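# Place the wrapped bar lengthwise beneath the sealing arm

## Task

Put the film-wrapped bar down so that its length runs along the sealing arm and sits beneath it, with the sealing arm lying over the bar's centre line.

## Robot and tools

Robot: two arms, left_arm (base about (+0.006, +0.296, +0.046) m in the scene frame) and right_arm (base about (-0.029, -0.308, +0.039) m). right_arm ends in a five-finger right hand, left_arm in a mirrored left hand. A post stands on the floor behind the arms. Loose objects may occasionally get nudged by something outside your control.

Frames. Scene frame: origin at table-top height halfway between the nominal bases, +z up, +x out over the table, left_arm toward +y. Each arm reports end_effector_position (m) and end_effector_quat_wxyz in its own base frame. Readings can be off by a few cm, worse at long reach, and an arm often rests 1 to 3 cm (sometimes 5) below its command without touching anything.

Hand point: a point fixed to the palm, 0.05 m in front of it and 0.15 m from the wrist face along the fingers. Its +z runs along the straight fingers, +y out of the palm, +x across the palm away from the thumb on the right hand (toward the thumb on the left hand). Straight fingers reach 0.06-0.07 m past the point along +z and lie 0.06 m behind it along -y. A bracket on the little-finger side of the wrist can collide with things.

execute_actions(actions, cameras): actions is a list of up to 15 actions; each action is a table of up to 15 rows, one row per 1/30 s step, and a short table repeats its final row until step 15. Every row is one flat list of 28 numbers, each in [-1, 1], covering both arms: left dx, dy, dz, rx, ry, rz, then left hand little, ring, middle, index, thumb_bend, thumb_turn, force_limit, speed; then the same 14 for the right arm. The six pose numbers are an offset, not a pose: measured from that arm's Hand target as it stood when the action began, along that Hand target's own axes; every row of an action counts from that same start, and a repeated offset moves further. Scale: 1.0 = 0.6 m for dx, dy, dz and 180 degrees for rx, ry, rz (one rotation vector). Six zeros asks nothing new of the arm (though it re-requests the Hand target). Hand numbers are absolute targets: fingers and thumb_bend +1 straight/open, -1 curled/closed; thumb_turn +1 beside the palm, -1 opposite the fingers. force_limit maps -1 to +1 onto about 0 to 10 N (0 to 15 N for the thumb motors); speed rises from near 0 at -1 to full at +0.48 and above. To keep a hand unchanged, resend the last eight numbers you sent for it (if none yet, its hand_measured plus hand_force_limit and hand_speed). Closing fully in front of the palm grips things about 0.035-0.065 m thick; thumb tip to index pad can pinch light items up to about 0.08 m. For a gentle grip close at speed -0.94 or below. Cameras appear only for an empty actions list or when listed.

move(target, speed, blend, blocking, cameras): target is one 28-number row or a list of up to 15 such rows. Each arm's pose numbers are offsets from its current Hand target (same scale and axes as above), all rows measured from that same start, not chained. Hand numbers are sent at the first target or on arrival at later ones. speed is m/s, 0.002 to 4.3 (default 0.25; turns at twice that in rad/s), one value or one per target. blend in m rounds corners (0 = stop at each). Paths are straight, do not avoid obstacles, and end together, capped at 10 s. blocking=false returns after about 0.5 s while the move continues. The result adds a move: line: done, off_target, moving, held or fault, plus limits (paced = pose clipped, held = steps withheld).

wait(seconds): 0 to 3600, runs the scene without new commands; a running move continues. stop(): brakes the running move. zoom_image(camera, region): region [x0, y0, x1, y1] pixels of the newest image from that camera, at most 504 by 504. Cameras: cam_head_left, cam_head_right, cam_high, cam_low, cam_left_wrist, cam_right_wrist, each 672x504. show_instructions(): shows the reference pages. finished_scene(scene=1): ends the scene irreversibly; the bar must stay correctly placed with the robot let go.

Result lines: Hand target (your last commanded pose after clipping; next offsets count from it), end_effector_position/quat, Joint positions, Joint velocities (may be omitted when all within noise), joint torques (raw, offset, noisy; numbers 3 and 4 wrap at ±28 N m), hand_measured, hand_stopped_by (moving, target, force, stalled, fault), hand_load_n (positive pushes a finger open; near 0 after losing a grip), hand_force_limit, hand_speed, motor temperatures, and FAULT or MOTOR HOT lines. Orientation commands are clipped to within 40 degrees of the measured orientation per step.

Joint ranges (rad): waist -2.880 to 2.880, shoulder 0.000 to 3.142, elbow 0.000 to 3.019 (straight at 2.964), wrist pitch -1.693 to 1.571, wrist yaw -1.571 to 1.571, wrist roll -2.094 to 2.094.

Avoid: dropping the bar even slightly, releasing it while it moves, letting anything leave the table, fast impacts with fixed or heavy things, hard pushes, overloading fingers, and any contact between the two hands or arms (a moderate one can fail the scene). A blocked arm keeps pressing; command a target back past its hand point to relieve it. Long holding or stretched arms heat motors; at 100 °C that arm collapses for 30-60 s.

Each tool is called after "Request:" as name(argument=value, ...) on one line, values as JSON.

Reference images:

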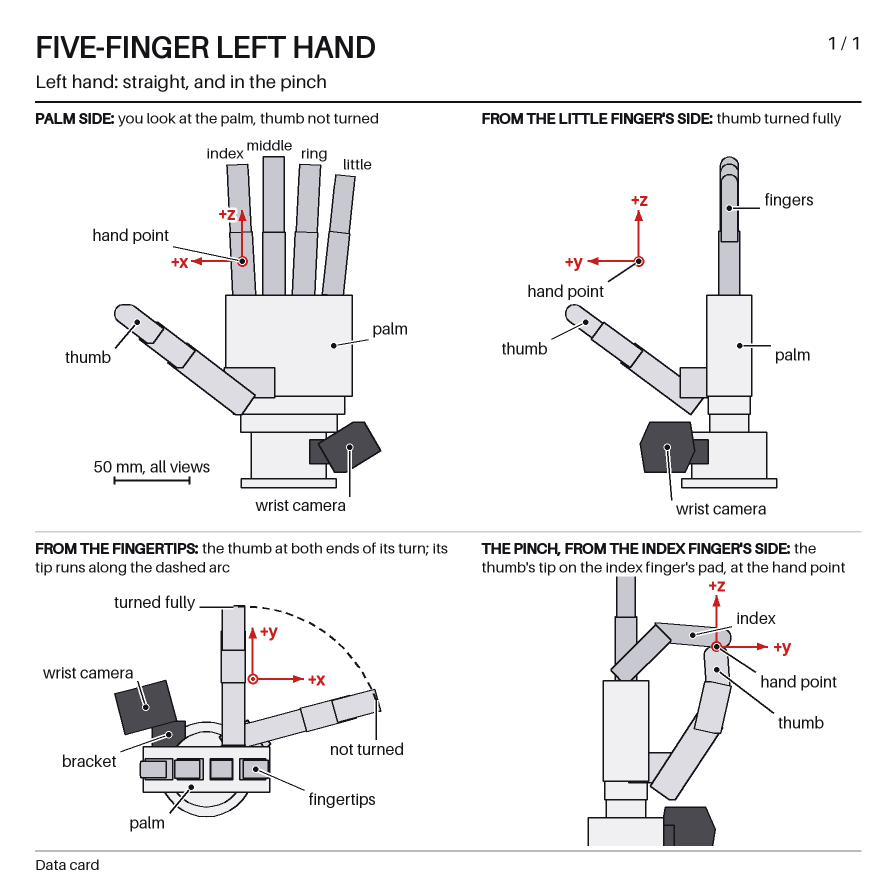

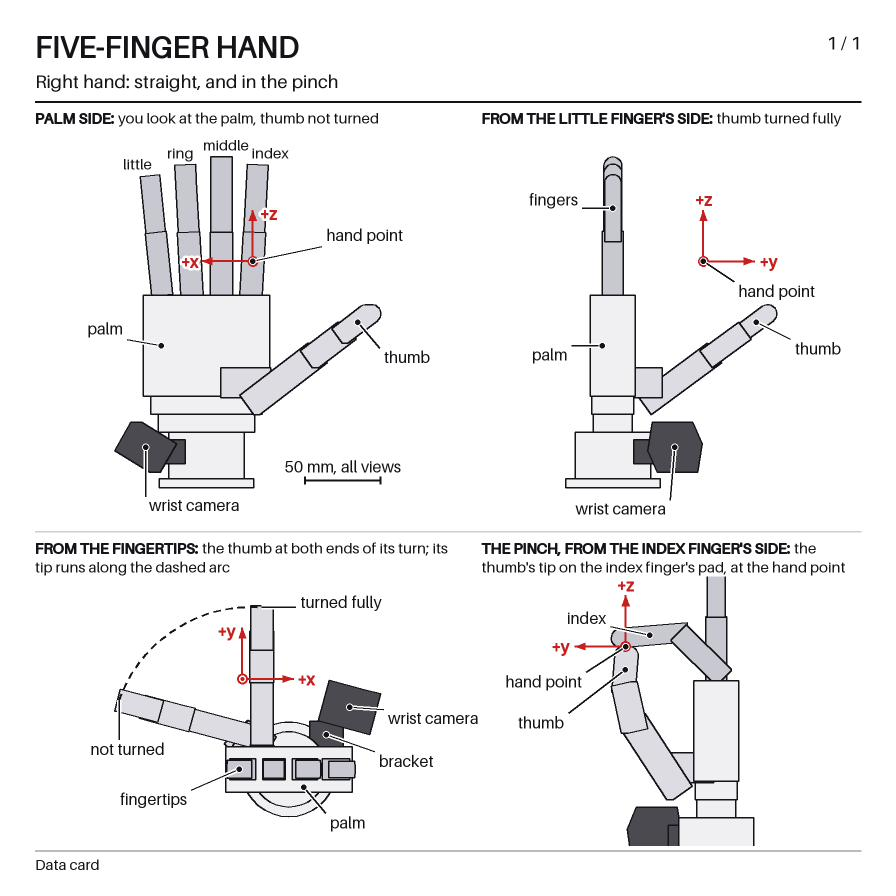

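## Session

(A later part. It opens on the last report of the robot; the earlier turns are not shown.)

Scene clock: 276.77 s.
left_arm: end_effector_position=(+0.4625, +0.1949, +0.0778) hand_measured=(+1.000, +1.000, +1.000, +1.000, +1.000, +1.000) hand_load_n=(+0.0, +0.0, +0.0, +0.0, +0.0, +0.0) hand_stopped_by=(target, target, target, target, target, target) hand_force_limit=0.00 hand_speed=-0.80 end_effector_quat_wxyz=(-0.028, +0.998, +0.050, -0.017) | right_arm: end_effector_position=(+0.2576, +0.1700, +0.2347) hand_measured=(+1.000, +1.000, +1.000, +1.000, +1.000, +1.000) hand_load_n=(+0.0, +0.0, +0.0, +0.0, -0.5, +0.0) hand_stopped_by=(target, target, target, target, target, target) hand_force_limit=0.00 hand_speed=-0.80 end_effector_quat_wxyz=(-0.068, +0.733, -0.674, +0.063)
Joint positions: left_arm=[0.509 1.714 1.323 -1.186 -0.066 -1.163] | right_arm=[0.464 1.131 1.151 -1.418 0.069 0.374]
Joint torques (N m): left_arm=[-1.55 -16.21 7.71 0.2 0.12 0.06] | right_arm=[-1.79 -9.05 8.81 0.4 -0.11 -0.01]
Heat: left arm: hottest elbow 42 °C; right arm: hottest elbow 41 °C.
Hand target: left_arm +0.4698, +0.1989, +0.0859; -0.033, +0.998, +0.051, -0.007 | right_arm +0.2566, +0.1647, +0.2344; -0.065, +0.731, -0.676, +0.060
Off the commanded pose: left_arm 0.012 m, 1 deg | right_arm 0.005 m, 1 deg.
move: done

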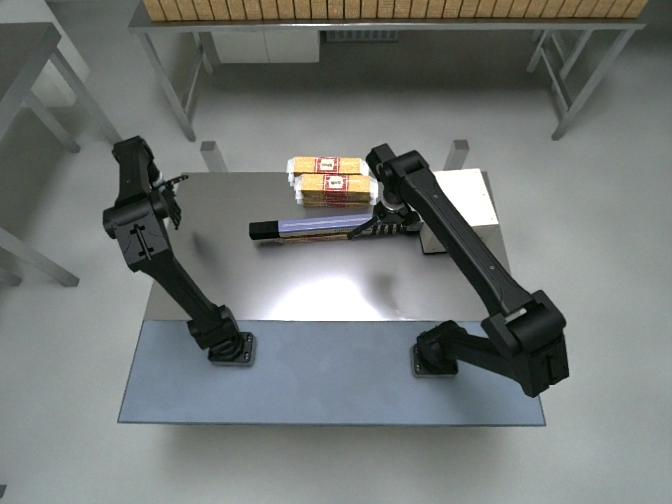

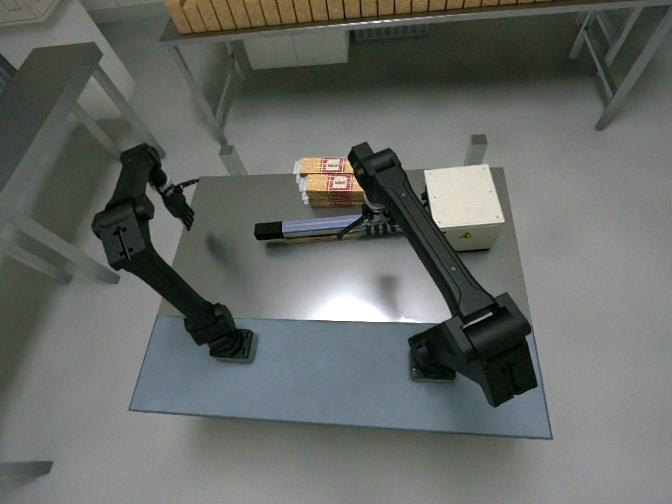

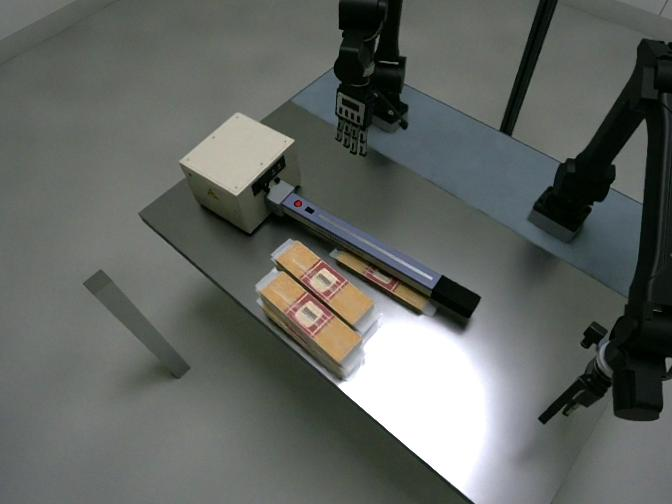

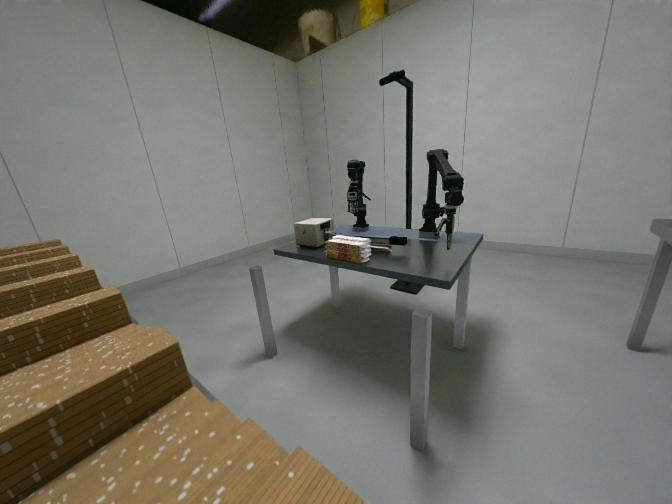

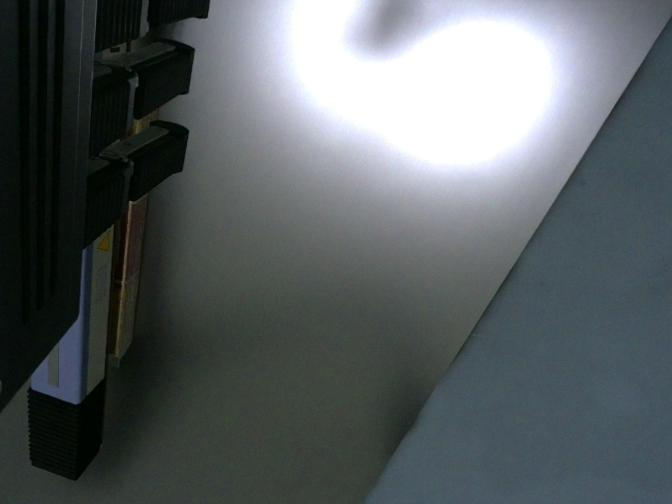

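Request:
move(target=[[0,0,0,0,0,0,1,1,1,1,1,1,0,-0.8,-0.3325,-0.363,0.0557,-0.0564,-0.0003,-0.0038,1,1,1,1,1,1,0,-0.8],[0,0,0,0,0,0,1,1,1,1,1,1,0,-0.8,-0.3325,-0.3365,0.2032,-0.0564,-0.0003,-0.0038,1,1,1,1,1,1,0,-0.8]], speed=[0.3,0.15], cameras=["cam_head_left","cam_head_right","cam_high","cam_low","cam_right_wrist"])

Request:
zoom_image(camera="cam_high", region=[300, 180, 500, 330])

Request:
zoom_image(camera="cam_head_left", region=[240, 150, 440, 300])

Request:
zoom_image(camera="cam_low", region=[290, 180, 440, 290])

Scene clock: 316.63 s.
left_arm: end_effector_position=(+0.4625, +0.1949, +0.0778) hand_measured=(+1.000, +1.000, +1.000, +1.000, +1.000, +1.000) hand_load_n=(+0.0, +0.0, +0.0, +0.0, +0.0, +0.0) hand_stopped_by=(target, target, target, target, target, target) hand_force_limit=0.00 hand_speed=-0.80 end_effector_quat_wxyz=(-0.028, +0.998, +0.050, -0.017) | right_arm: end_effector_position=(+0.4633, +0.3731, +0.1509) hand_measured=(+1.000, +1.000, +1.000, +1.000, +1.000, +1.000) hand_load_n=(+0.0, +0.0, +0.0, +0.0, -0.5, +0.0) hand_stopped_by=(target, target, target, target, target, target) hand_force_limit=0.00 hand_speed=-0.80 end_effector_quat_wxyz=(+0.004, +0.736, -0.677, -0.001)
Joint positions: left_arm=[0.509 1.714 1.323 -1.186 -0.066 -1.163] | right_arm=[0.584 2.032 1.977 -1.524 -0.001 0.501]
Joint torques (N m): left_arm=[-1.49 -16.26 7.72 0.2 0.12 0.07] | right_arm=[0.26 -20.89 8.59 0.73 0.08 0.11]
Heat: left arm: hottest elbow 42 °C; right arm: hottest elbow 41 °C.
Hand target: left_arm +0.4698, +0.1989, +0.0859; -0.033, +0.998, +0.051, -0.007 | right_arm +0.4606, +0.3808, +0.1498; +0.000, +0.738, -0.674, +0.000
Off the commanded pose: left_arm 0.012 m, 1 deg | right_arm 0.008 m, 1 deg.
move: done

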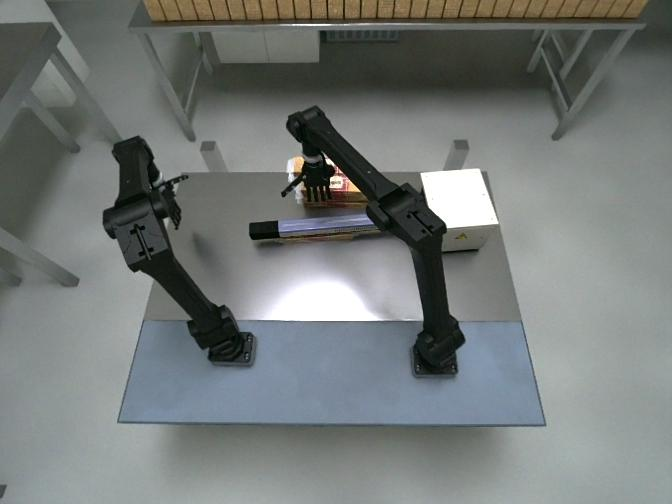

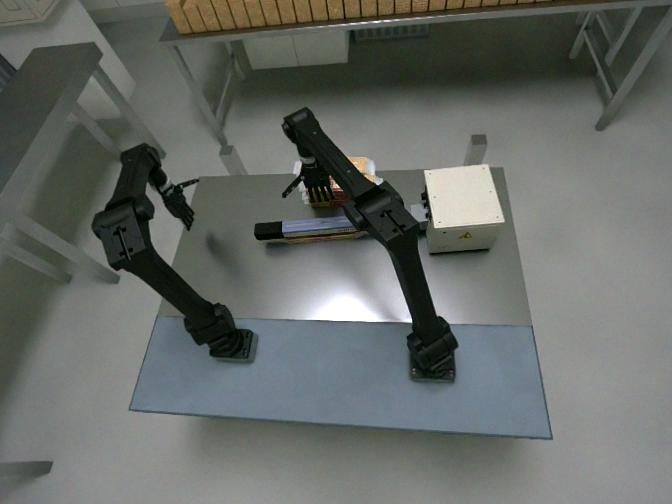

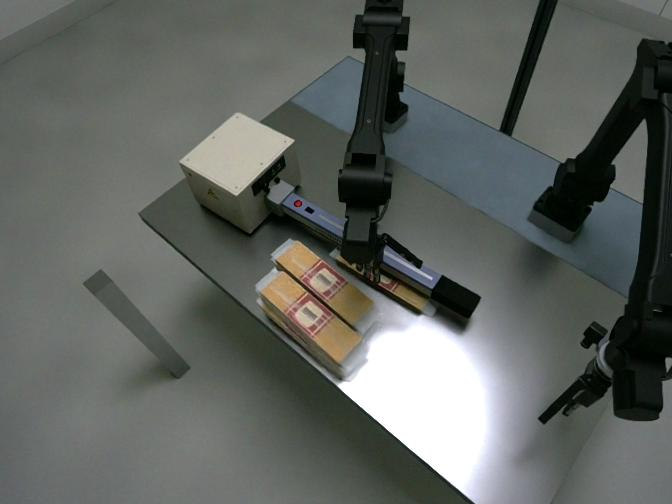

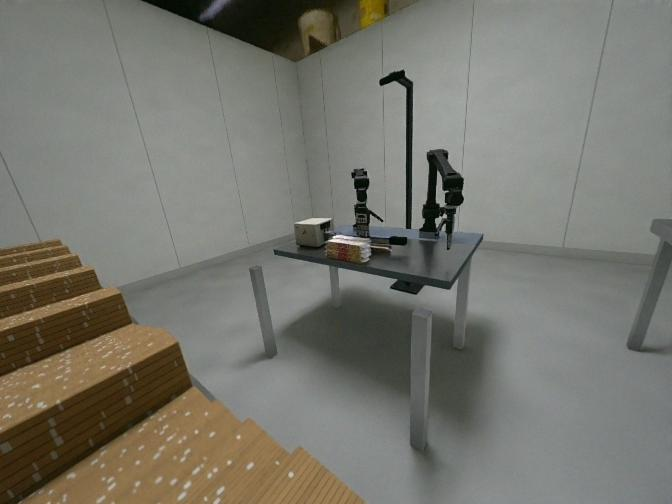

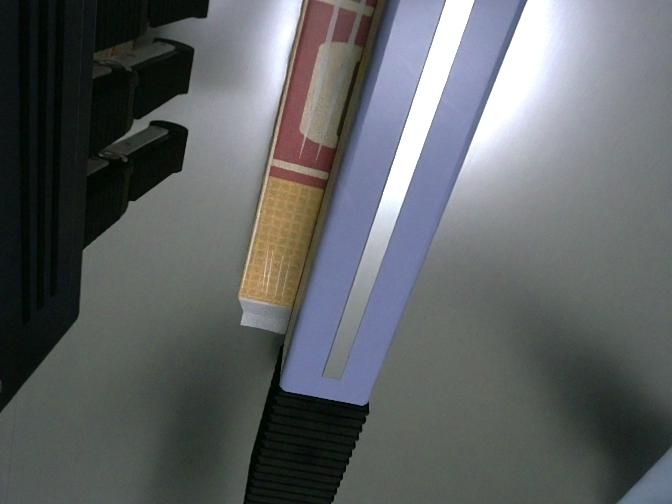

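Scaled by 2.520 from the camera's image (finer frame: 960x720).

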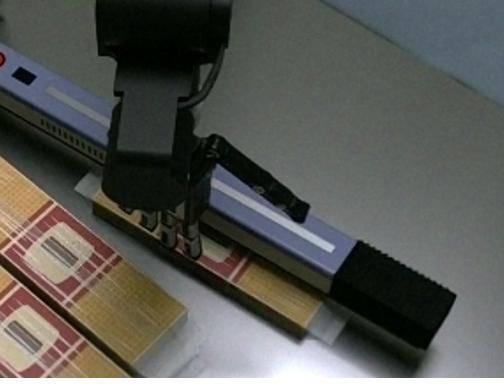

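Scaled by 2.520 from the camera's image (finer frame: 960x720).

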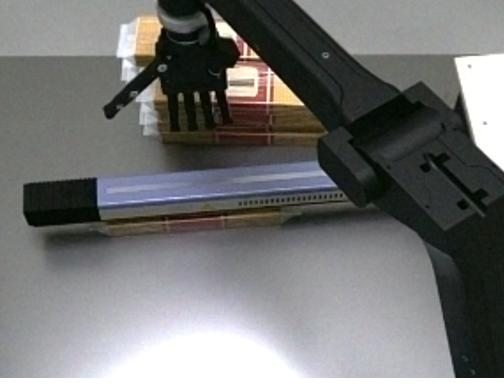

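Scaled by 3.360 from the camera's image (finer frame: 960x720).

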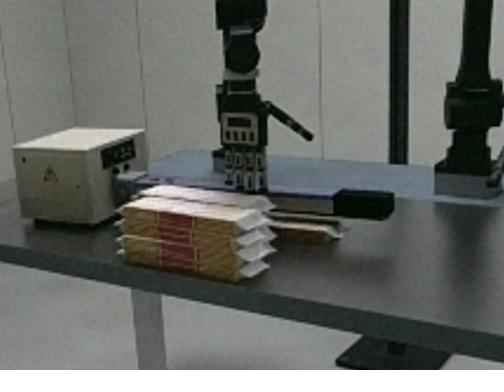

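Request:
move(target=[0,0,0,0,0,0,1,1,1,1,1,1,0,-0.8,0,0,0.155,0,0,0,1,1,1,1,1,1,0,-0.8], speed=[0.12], cameras=["cam_head_left","cam_head_right","cam_high","cam_low","cam_right_wrist"])

Request:
zoom_image(camera="cam_high", region=[300, 180, 500, 330])

Request:
zoom_image(camera="cam_head_left", region=[240, 150, 440, 300])

Scene clock: 328.73 s.
left_arm: end_effector_position=(+0.4625, +0.1949, +0.0778) hand_measured=(+1.000, +1.000, +1.000, +1.000, +1.000, +1.000) hand_load_n=(+0.0, +0.0, +0.0, +0.0, +0.0, +0.0) hand_stopped_by=(target, target, target, target, target, target) hand_force_limit=0.00 hand_speed=-0.80 end_effector_quat_wxyz=(-0.028, +0.998, +0.050, -0.017) | right_arm: end_effector_position=(+0.4634, +0.3732, +0.0585) hand_measured=(+1.000, +1.000, +1.000, +1.000, +1.000, +1.000) hand_load_n=(+0.0, +0.0, +0.0, +0.0, +0.0, +0.0) hand_stopped_by=(target, target, target, target, target, target) hand_force_limit=0.00 hand_speed=-0.80 end_effector_quat_wxyz=(+0.003, +0.736, -0.677, -0.001)
Joint positions: left_arm=[0.509 1.714 1.323 -1.186 -0.066 -1.163] | right_arm=[0.584 2.075 1.803 -1.306 -0.001 0.501]
Joint torques (N m): left_arm=[-1.49 -16.26 7.71 0.2 0.11 0.07] | right_arm=[-0.32 -21.36 8.27 0.83 0.06 0.08]
Heat: left arm: hottest elbow 42 °C; right arm: hottest elbow 41 °C.
Hand target: left_arm +0.4698, +0.1989, +0.0859; -0.033, +0.998, +0.051, -0.007 | right_arm +0.4606, +0.3806, +0.0567; +0.000, +0.738, -0.674, +0.000
Off the commanded pose: left_arm 0.012 m, 1 deg | right_arm 0.008 m, 1 deg.
move: done

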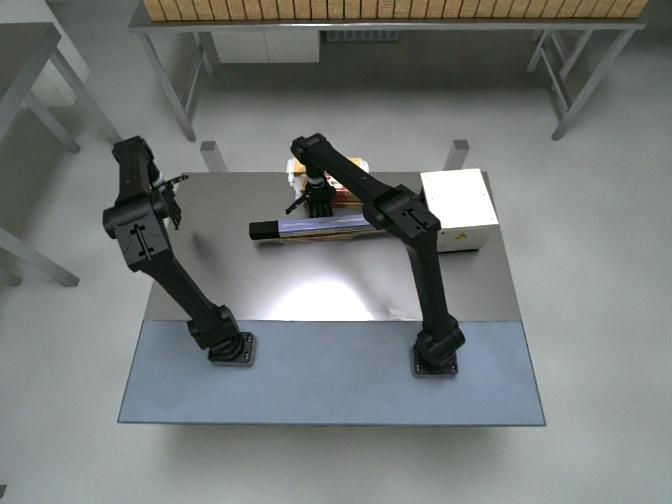

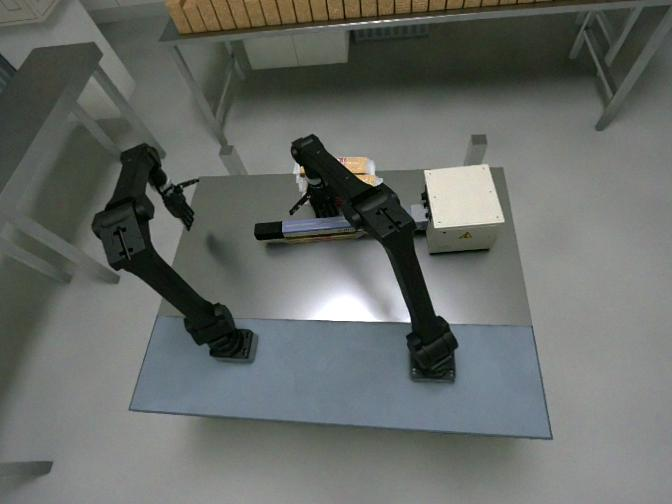

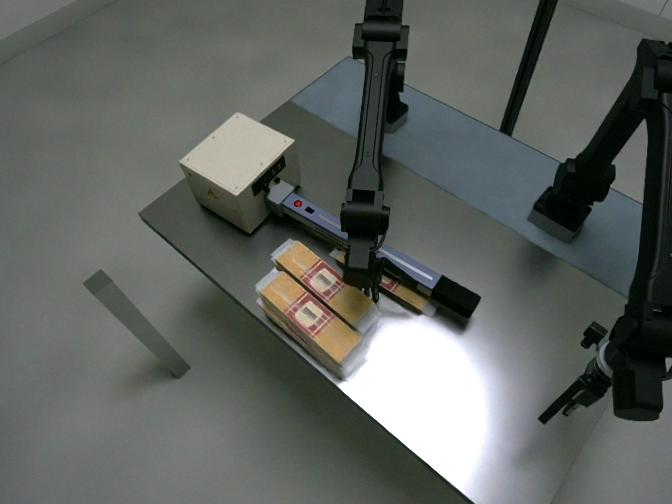

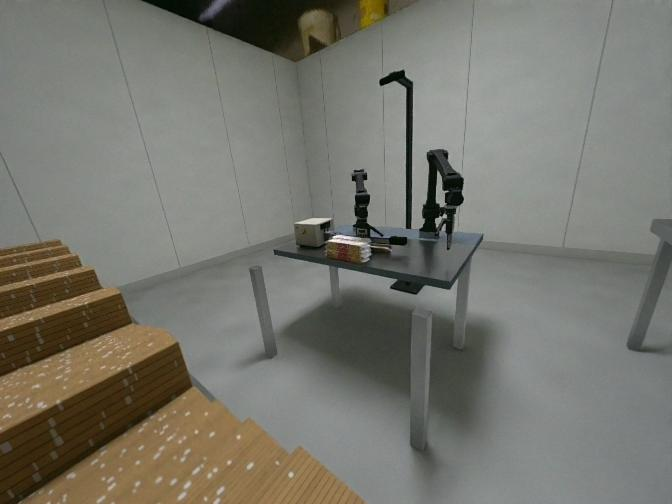

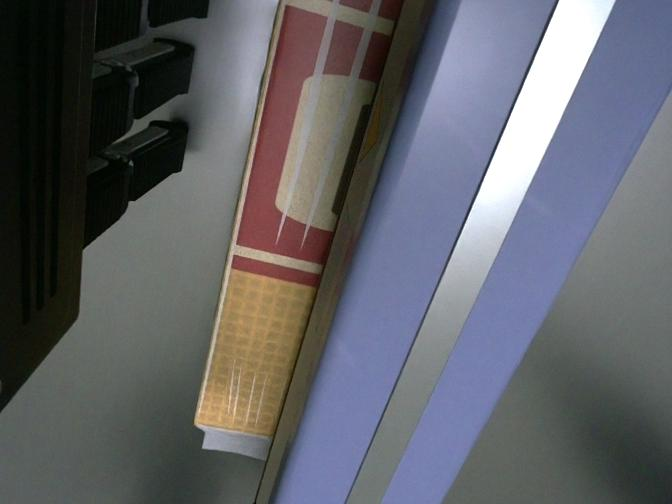

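Scaled by 2.520 from the camera's image (finer frame: 960x720).

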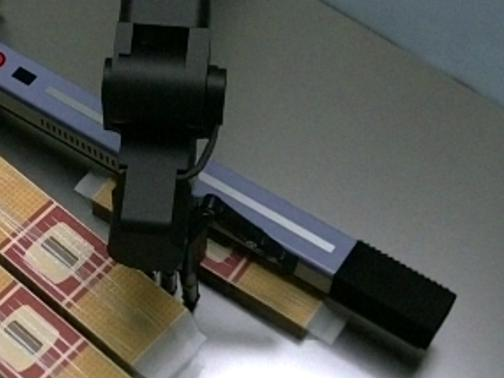

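Scaled by 2.520 from the camera's image (finer frame: 960x720).

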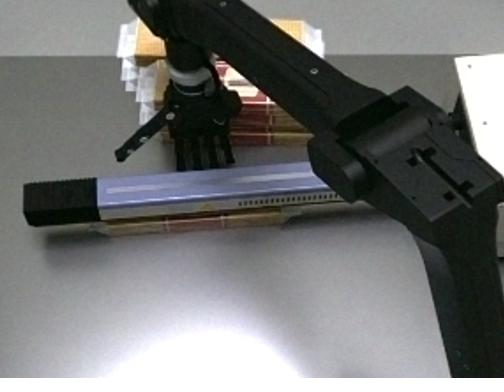

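Request:
move(target=[0,0,0,0,0,0,1,1,1,1,1,1,0,-0.8,0,0.07,0,0,0,0,1,1,1,1,1,1,0,-0.8], speed=[0.06], cameras=["cam_high","cam_right_wrist"])

Scene clock: 334.50 s.
left_arm: end_effector_position=(+0.4625, +0.1949, +0.0778) hand_measured=(+1.000, +1.000, +1.000, +1.000, +1.000, +1.000) hand_load_n=(+0.0, +0.0, +0.0, +0.0, +0.0, +0.0) hand_stopped_by=(target, target, target, target, target, target) hand_force_limit=0.00 hand_speed=-0.80 end_effector_quat_wxyz=(-0.028, +0.998, +0.050, -0.017) | right_arm: end_effector_position=(+0.4297, +0.3692, +0.0541) hand_measured=(+1.000, +1.000, +1.000, +1.000, +1.000, +1.000) hand_load_n=(+0.0, +0.0, +0.0, +0.0, +0.0, +0.0) hand_stopped_by=(target, target, target, target, target, target) hand_force_limit=0.00 hand_speed=-0.80 end_effector_quat_wxyz=(+0.001, +0.734, -0.679, +0.002)
Joint positions: left_arm=[0.509 1.714 1.323 -1.186 -0.066 -1.163] | right_arm=[0.611 1.994 1.66 -1.237 0.003 0.533]
Joint torques (N m): left_arm=[-1.49 -16.26 7.72 0.21 0.11 0.07] | right_arm=[1.03 -21.01 6.93 0.4 -0.08 0.13]
Heat: left arm: hottest elbow 42 °C; right arm: hottest elbow 40 °C.
Hand target: left_arm +0.4698, +0.1989, +0.0859; -0.033, +0.998, +0.051, -0.007 | right_arm +0.4189, +0.3768, +0.0567; +0.000, +0.738, -0.675, +0.000
Off the commanded pose: left_arm 0.012 m, 1 deg | right_arm 0.014 m, 1 deg.
move: off_target (right_arm)

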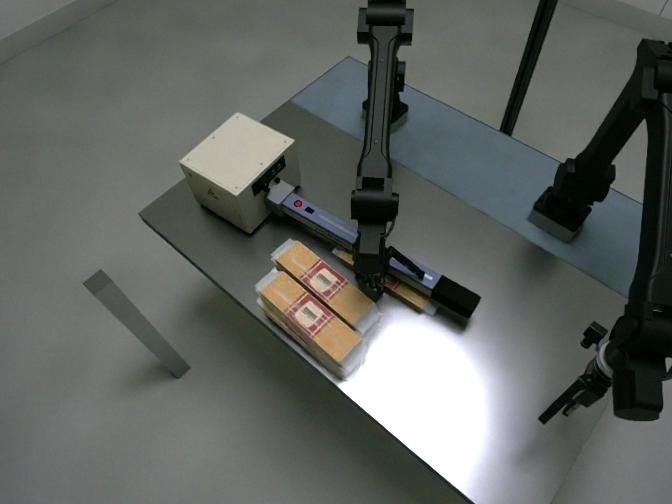

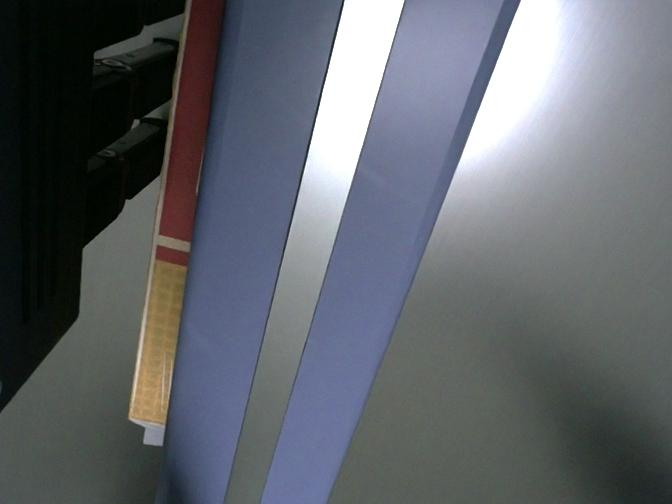

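Request:
zoom_image(camera="cam_high", region=[300, 180, 500, 330])

Request:
zoom_image(camera="cam_right_wrist", region=[60, 0, 560, 500])

Request:
execute_actions(actions=[], cameras=["cam_head_left","cam_head_right","cam_high"])

Request:
zoom_image(camera="cam_head_left", region=[240, 190, 400, 260])

Scaled by 2.520 from the camera's image (finer frame: 960x720).

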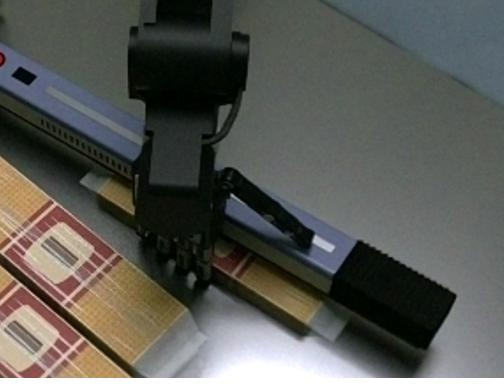

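Scaled by 1.008 from the camera's image (finer frame: 960x720).

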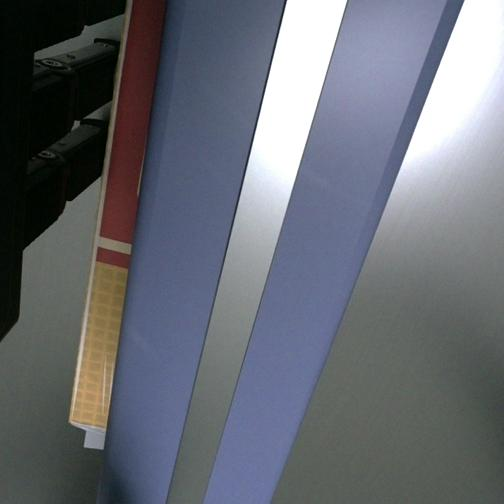

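Scene clock: 340.87 s.
left_arm: end_effector_position=(+0.4625, +0.1949, +0.0778) hand_measured=(+1.000, +1.000, +1.000, +1.000, +1.000, +1.000) hand_load_n=(+0.0, +0.0, +0.0, +0.0, +0.0, +0.0) hand_stopped_by=(target, target, target, target, target, target) hand_force_limit=0.00 hand_speed=-0.80 end_effector_quat_wxyz=(-0.028, +0.998, +0.050, -0.017) | right_arm: end_effector_position=(+0.4297, +0.3692, +0.0541) hand_measured=(+1.000, +1.000, +1.000, +1.000, +1.000, +1.000) hand_load_n=(+0.5, +0.0, +0.0, +0.0, +0.0, +0.0) hand_stopped_by=(target, target, target, target, target, target) hand_force_limit=0.00 hand_speed=-0.80 end_effector_quat_wxyz=(+0.001, +0.734, -0.679, +0.002)
Joint positions: left_arm=[0.509 1.714 1.323 -1.186 -0.066 -1.163] | right_arm=[0.611 1.994 1.66 -1.237 0.003 0.533]
Joint velocities: within noise
Joint torques (N m): left_arm=[-1.55 -16.26 7.72 0.21 0.11 0.06] | right_arm=[0.32 -20.95 7.17 0.36 -0.03 0.17]
Motor temperatures (°C): left_arm=[32 32 42 31 29 31] | right_arm=[33 32 41 31 31 32]
Heat: left arm: hottest elbow 42 °C; right arm: hottest elbow 41 °C.
Hand target: left_arm +0.4698, +0.1989, +0.0859; -0.033, +0.998, +0.051, -0.007 | right_arm +0.4189, +0.3768, +0.0567; +0.000, +0.738, -0.675, +0.000
Off the commanded pose: left_arm 0.012 m, 1 deg | right_arm 0.014 m, 1 deg.
Images, in order (width x height): cam_head_left 672x504, cam_head_right 672x504, cam_high 672x504.

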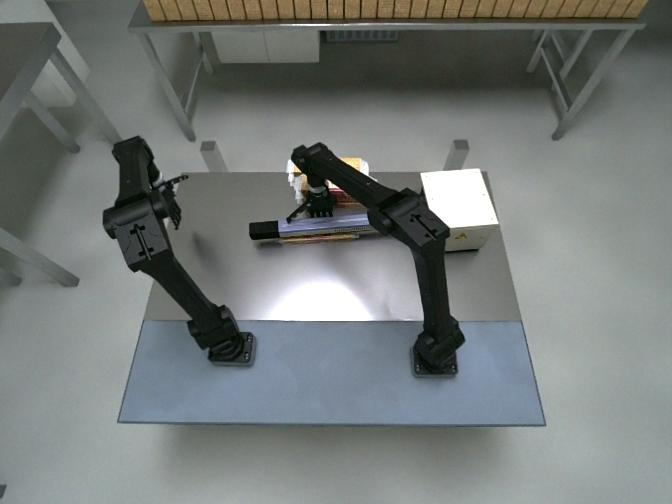

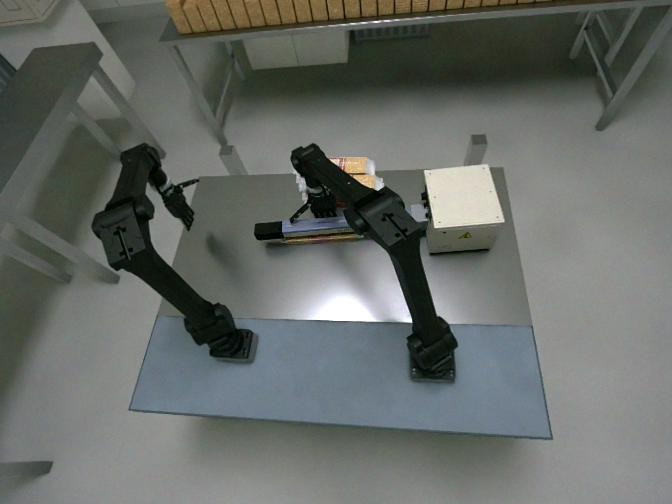

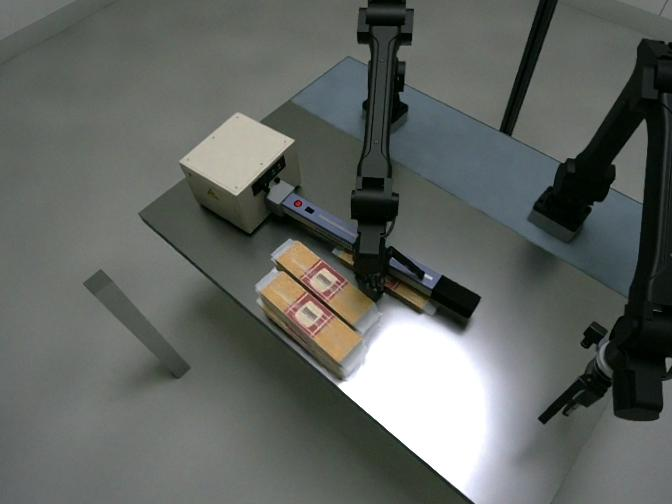

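Scaled by 3.150 from the camera's image (finer frame: 960x720).

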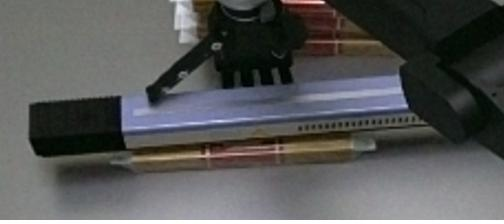

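Request:
zoom_image(camera="cam_head_left", region=[260, 215, 380, 260])

Request:
zoom_image(camera="cam_high", region=[320, 230, 460, 330])

Scaled by 4.200 from the camera's image (finer frame: 960x720).

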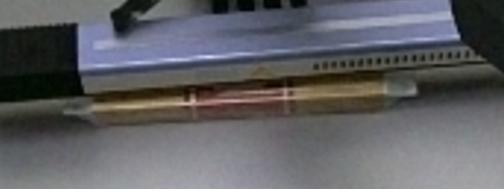

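Scaled by 3.600 from the camera's image (finer frame: 960x720).

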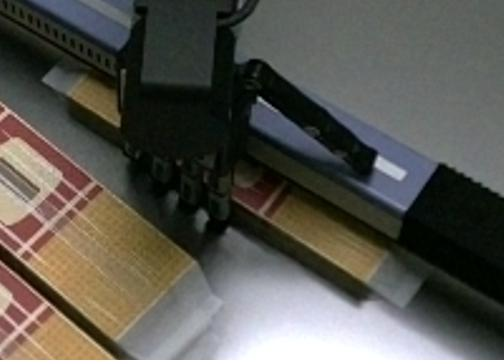

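Request:
move(target=[0,0,0,0,0,0,1,1,1,1,1,1,0,-0.8,0,0.0133,0,0,0,0,1,1,1,1,1,1,0,-0.8], speed=[0.05], cameras=["cam_high","cam_right_wrist","cam_head_left"])

Request:
zoom_image(camera="cam_head_left", region=[260, 215, 380, 260])

Request:
zoom_image(camera="cam_high", region=[320, 230, 460, 330])

Scene clock: 383.57 s.
left_arm: end_effector_position=(+0.4625, +0.1949, +0.0778) hand_measured=(+1.000, +1.000, +1.000, +1.000, +1.000, +1.000) hand_load_n=(+0.0, +0.0, +0.0, +0.0, -0.5, +0.0) hand_stopped_by=(target, target, target, target, target, target) hand_force_limit=0.00 hand_speed=-0.80 end_effector_quat_wxyz=(-0.028, +0.998, +0.050, -0.017) | right_arm: end_effector_position=(+0.4217, +0.3687, +0.0539) hand_measured=(+1.000, +1.000, +1.000, +1.000, +1.000, +1.000) hand_load_n=(+0.0, +0.0, +0.0, +0.0, +0.0, +0.0) hand_stopped_by=(target, target, target, target, target, target) hand_force_limit=0.00 hand_speed=-0.80 end_effector_quat_wxyz=(+0.001, +0.734, -0.680, +0.001)
Joint positions: left_arm=[0.509 1.714 1.323 -1.186 -0.066 -1.163] | right_arm=[0.618 1.977 1.632 -1.227 0.003 0.542]
Joint torques (N m): left_arm=[-1.49 -16.26 7.72 0.2 0.11 0.07] | right_arm=[-0.26 -21.36 7.02 0.28 -0.06 0.11]
Heat: left arm: hottest elbow 43 °C; right arm: hottest elbow 40 °C.
Hand target: left_arm +0.4698, +0.1989, +0.0859; -0.033, +0.998, +0.051, -0.007 | right_arm +0.4108, +0.3762, +0.0568; +0.000, +0.738, -0.675, +0.000
Off the commanded pose: left_arm 0.012 m, 1 deg | right_arm 0.013 m, 1 deg.
move: off_target (right_arm)
Images, in order (width x height): cam_head_left 672x504, cam_high 672x504, cam_right_wrist 672x504.

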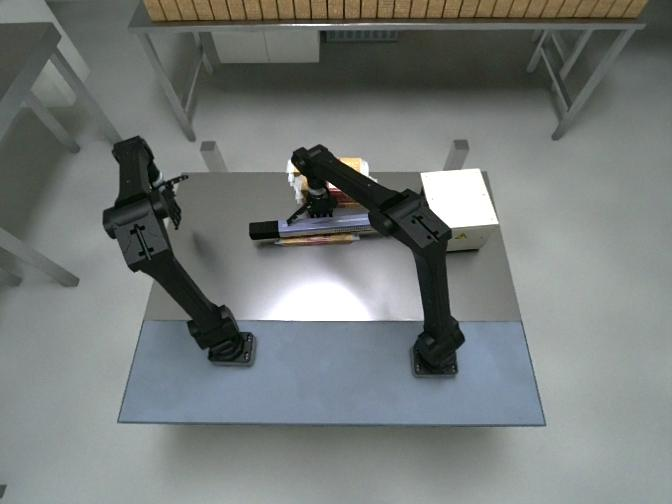

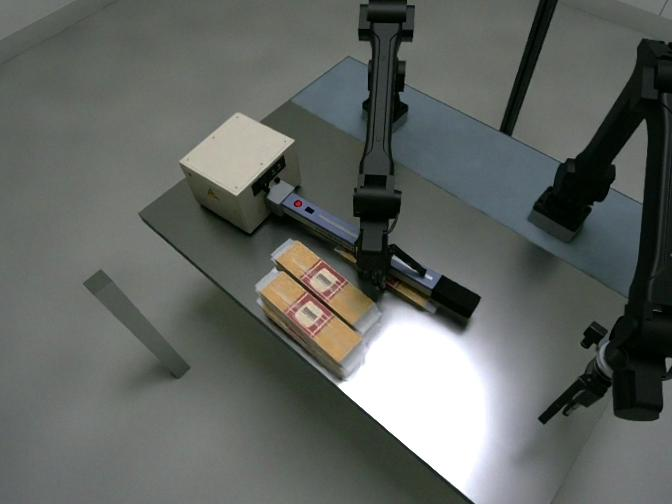

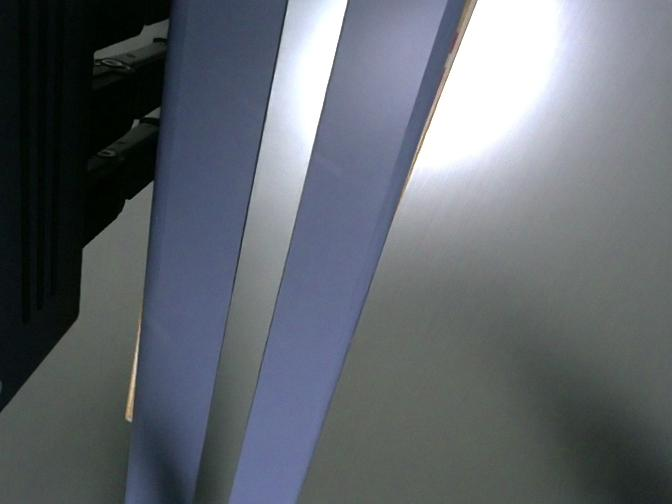

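Scaled by 4.200 from the camera's image (finer frame: 960x720).

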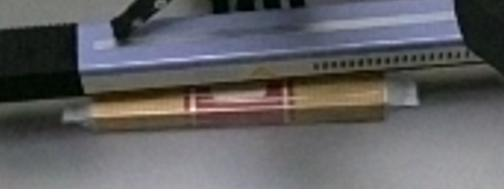

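Scaled by 3.600 from the camera's image (finer frame: 960x720).

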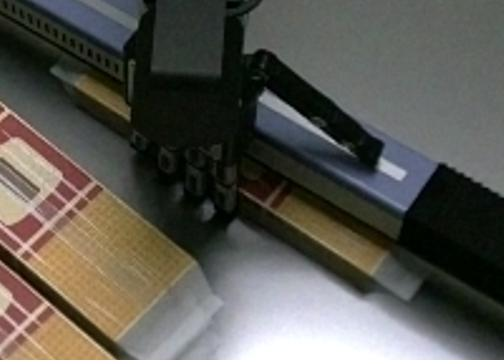

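Request:
zoom_image(camera="cam_right_wrist", region=[60, 0, 310, 250])

Request:
zoom_image(camera="cam_right_wrist", region=[60, 250, 310, 500])

Request:
zoom_image(camera="cam_right_wrist", region=[300, 0, 550, 250])

Scaled by 2.016 from the camera's image (finer frame: 960x720).

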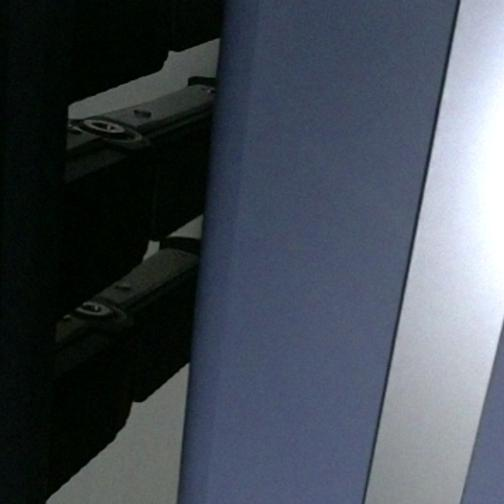

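Scaled by 2.016 from the camera's image (finer frame: 960x720).

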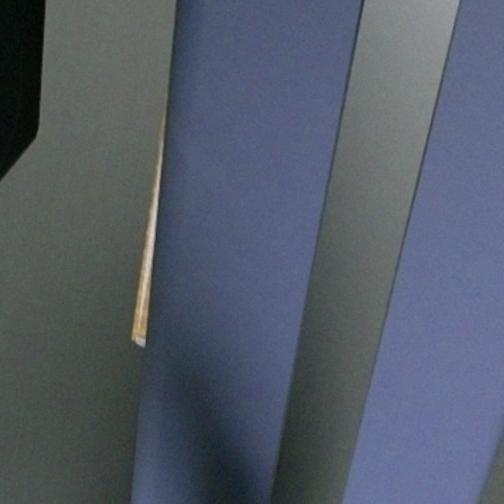

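Scaled by 2.016 from the camera's image (finer frame: 960x720).

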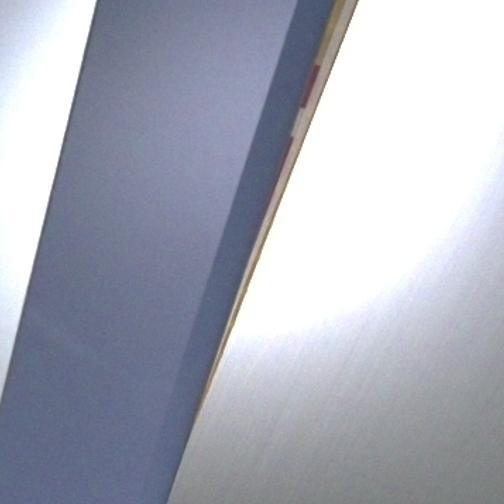

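Request:
move(target=[[0,0,0,0,0,0,1,1,1,1,1,1,0,-0.8,0.0044,-0.0498,0,0,0,0,1,1,1,1,1,1,0,-0.8],[0,0,0,0,0,0,1,1,1,1,1,1,0,-0.8,-0.14,-0.0627,0,0,0,0,1,1,1,1,1,1,0,-0.8],[0,0,0,0,0,0,1,1,1,1,1,1,0,-0.8,-0.1438,-0.0195,0,0,0,0,1,1,1,1,1,1,0,-0.8]], speed=[0.06,0.15,0.05], cameras=["cam_high","cam_right_wrist","cam_head_left","cam_head_right"])

Request:
zoom_image(camera="cam_head_left", region=[260, 215, 380, 260])

Request:
zoom_image(camera="cam_high", region=[320, 230, 460, 330])

Scene clock: 427.20 s.
left_arm: end_effector_position=(+0.4625, +0.1949, +0.0778) hand_measured=(+1.000, +1.000, +1.000, +1.000, +1.000, +1.000) hand_load_n=(+0.0, +0.0, +0.0, +0.0, +0.0, +0.0) hand_stopped_by=(target, target, target, target, target, target) hand_force_limit=0.00 hand_speed=-0.80 end_effector_quat_wxyz=(-0.028, +0.998, +0.050, -0.017) | right_arm: end_effector_position=(+0.4249, +0.4534, +0.0565) hand_measured=(+1.000, +1.000, +1.000, +1.000, +1.000, +1.000) hand_load_n=(+0.5, +0.0, +0.0, +0.0, +0.0, +0.0) hand_stopped_by=(target, target, target, target, target, target) hand_force_limit=0.00 hand_speed=-0.80 end_effector_quat_wxyz=(+0.004, +0.734, -0.679, +0.003)
Joint positions: left_arm=[0.509 1.714 1.323 -1.186 -0.066 -1.163] | right_arm=[0.723 2.126 1.884 -1.336 0.006 0.645]
Joint torques (N m): left_arm=[-1.55 -16.26 7.73 0.21 0.11 0.07] | right_arm=[0.73 -22.24 7.77 0.76 -0.18 0.2]
Heat: left arm: hottest elbow 43 °C; right arm: hottest elbow 40 °C.
Hand target: left_arm +0.4698, +0.1989, +0.0859; -0.033, +0.998, +0.051, -0.007 | right_arm +0.4148, +0.4631, +0.0566; +0.000, +0.738, -0.675, +0.000
Off the commanded pose: left_arm 0.012 m, 1 deg | right_arm 0.014 m, 1 deg.
move: off_target (right_arm)
Images, in order (width x height): cam_head_left 672x504, cam_head_right 672x504, cam_high 672x504, cam_right_wrist 672x504.

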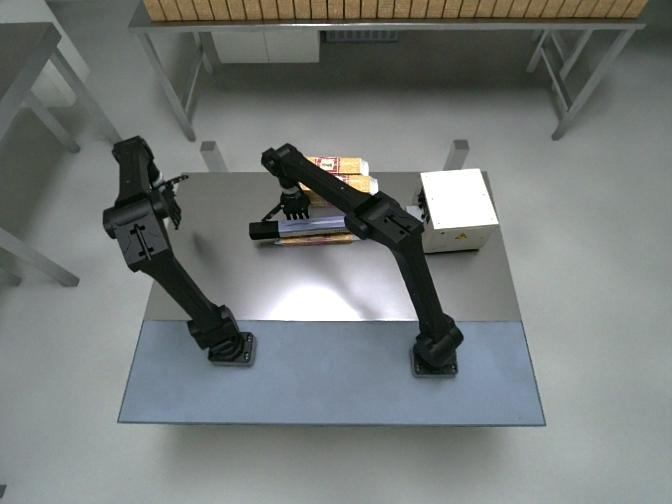

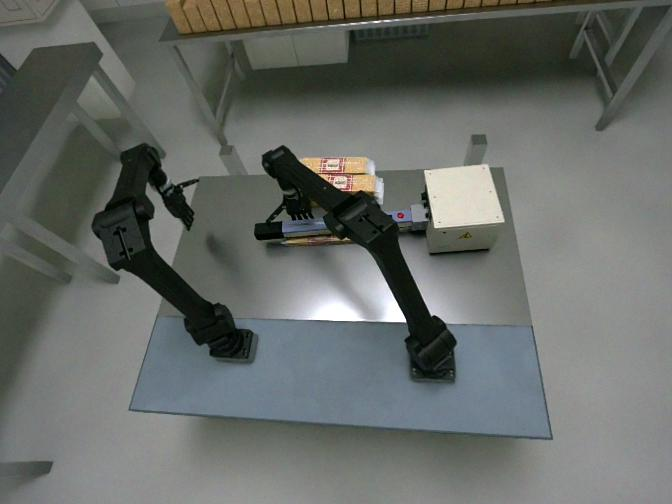

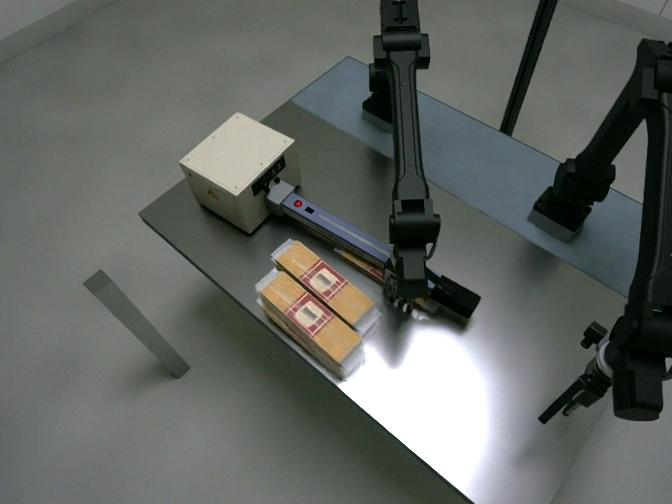

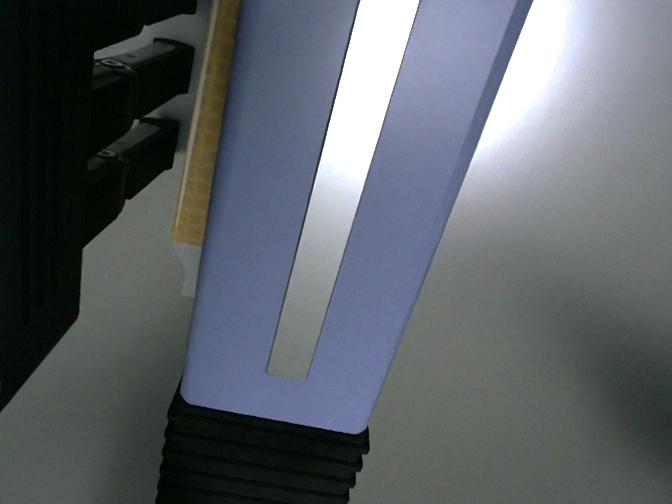

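Scaled by 4.200 from the camera's image (finer frame: 960x720).

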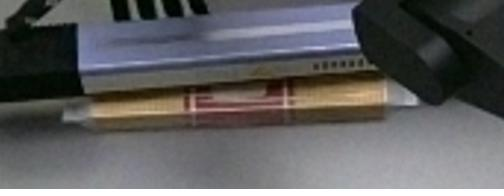

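Scaled by 3.600 from the camera's image (finer frame: 960x720).

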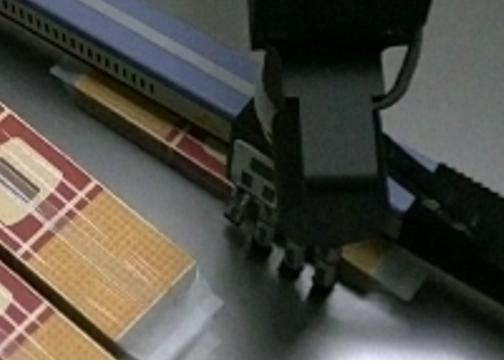

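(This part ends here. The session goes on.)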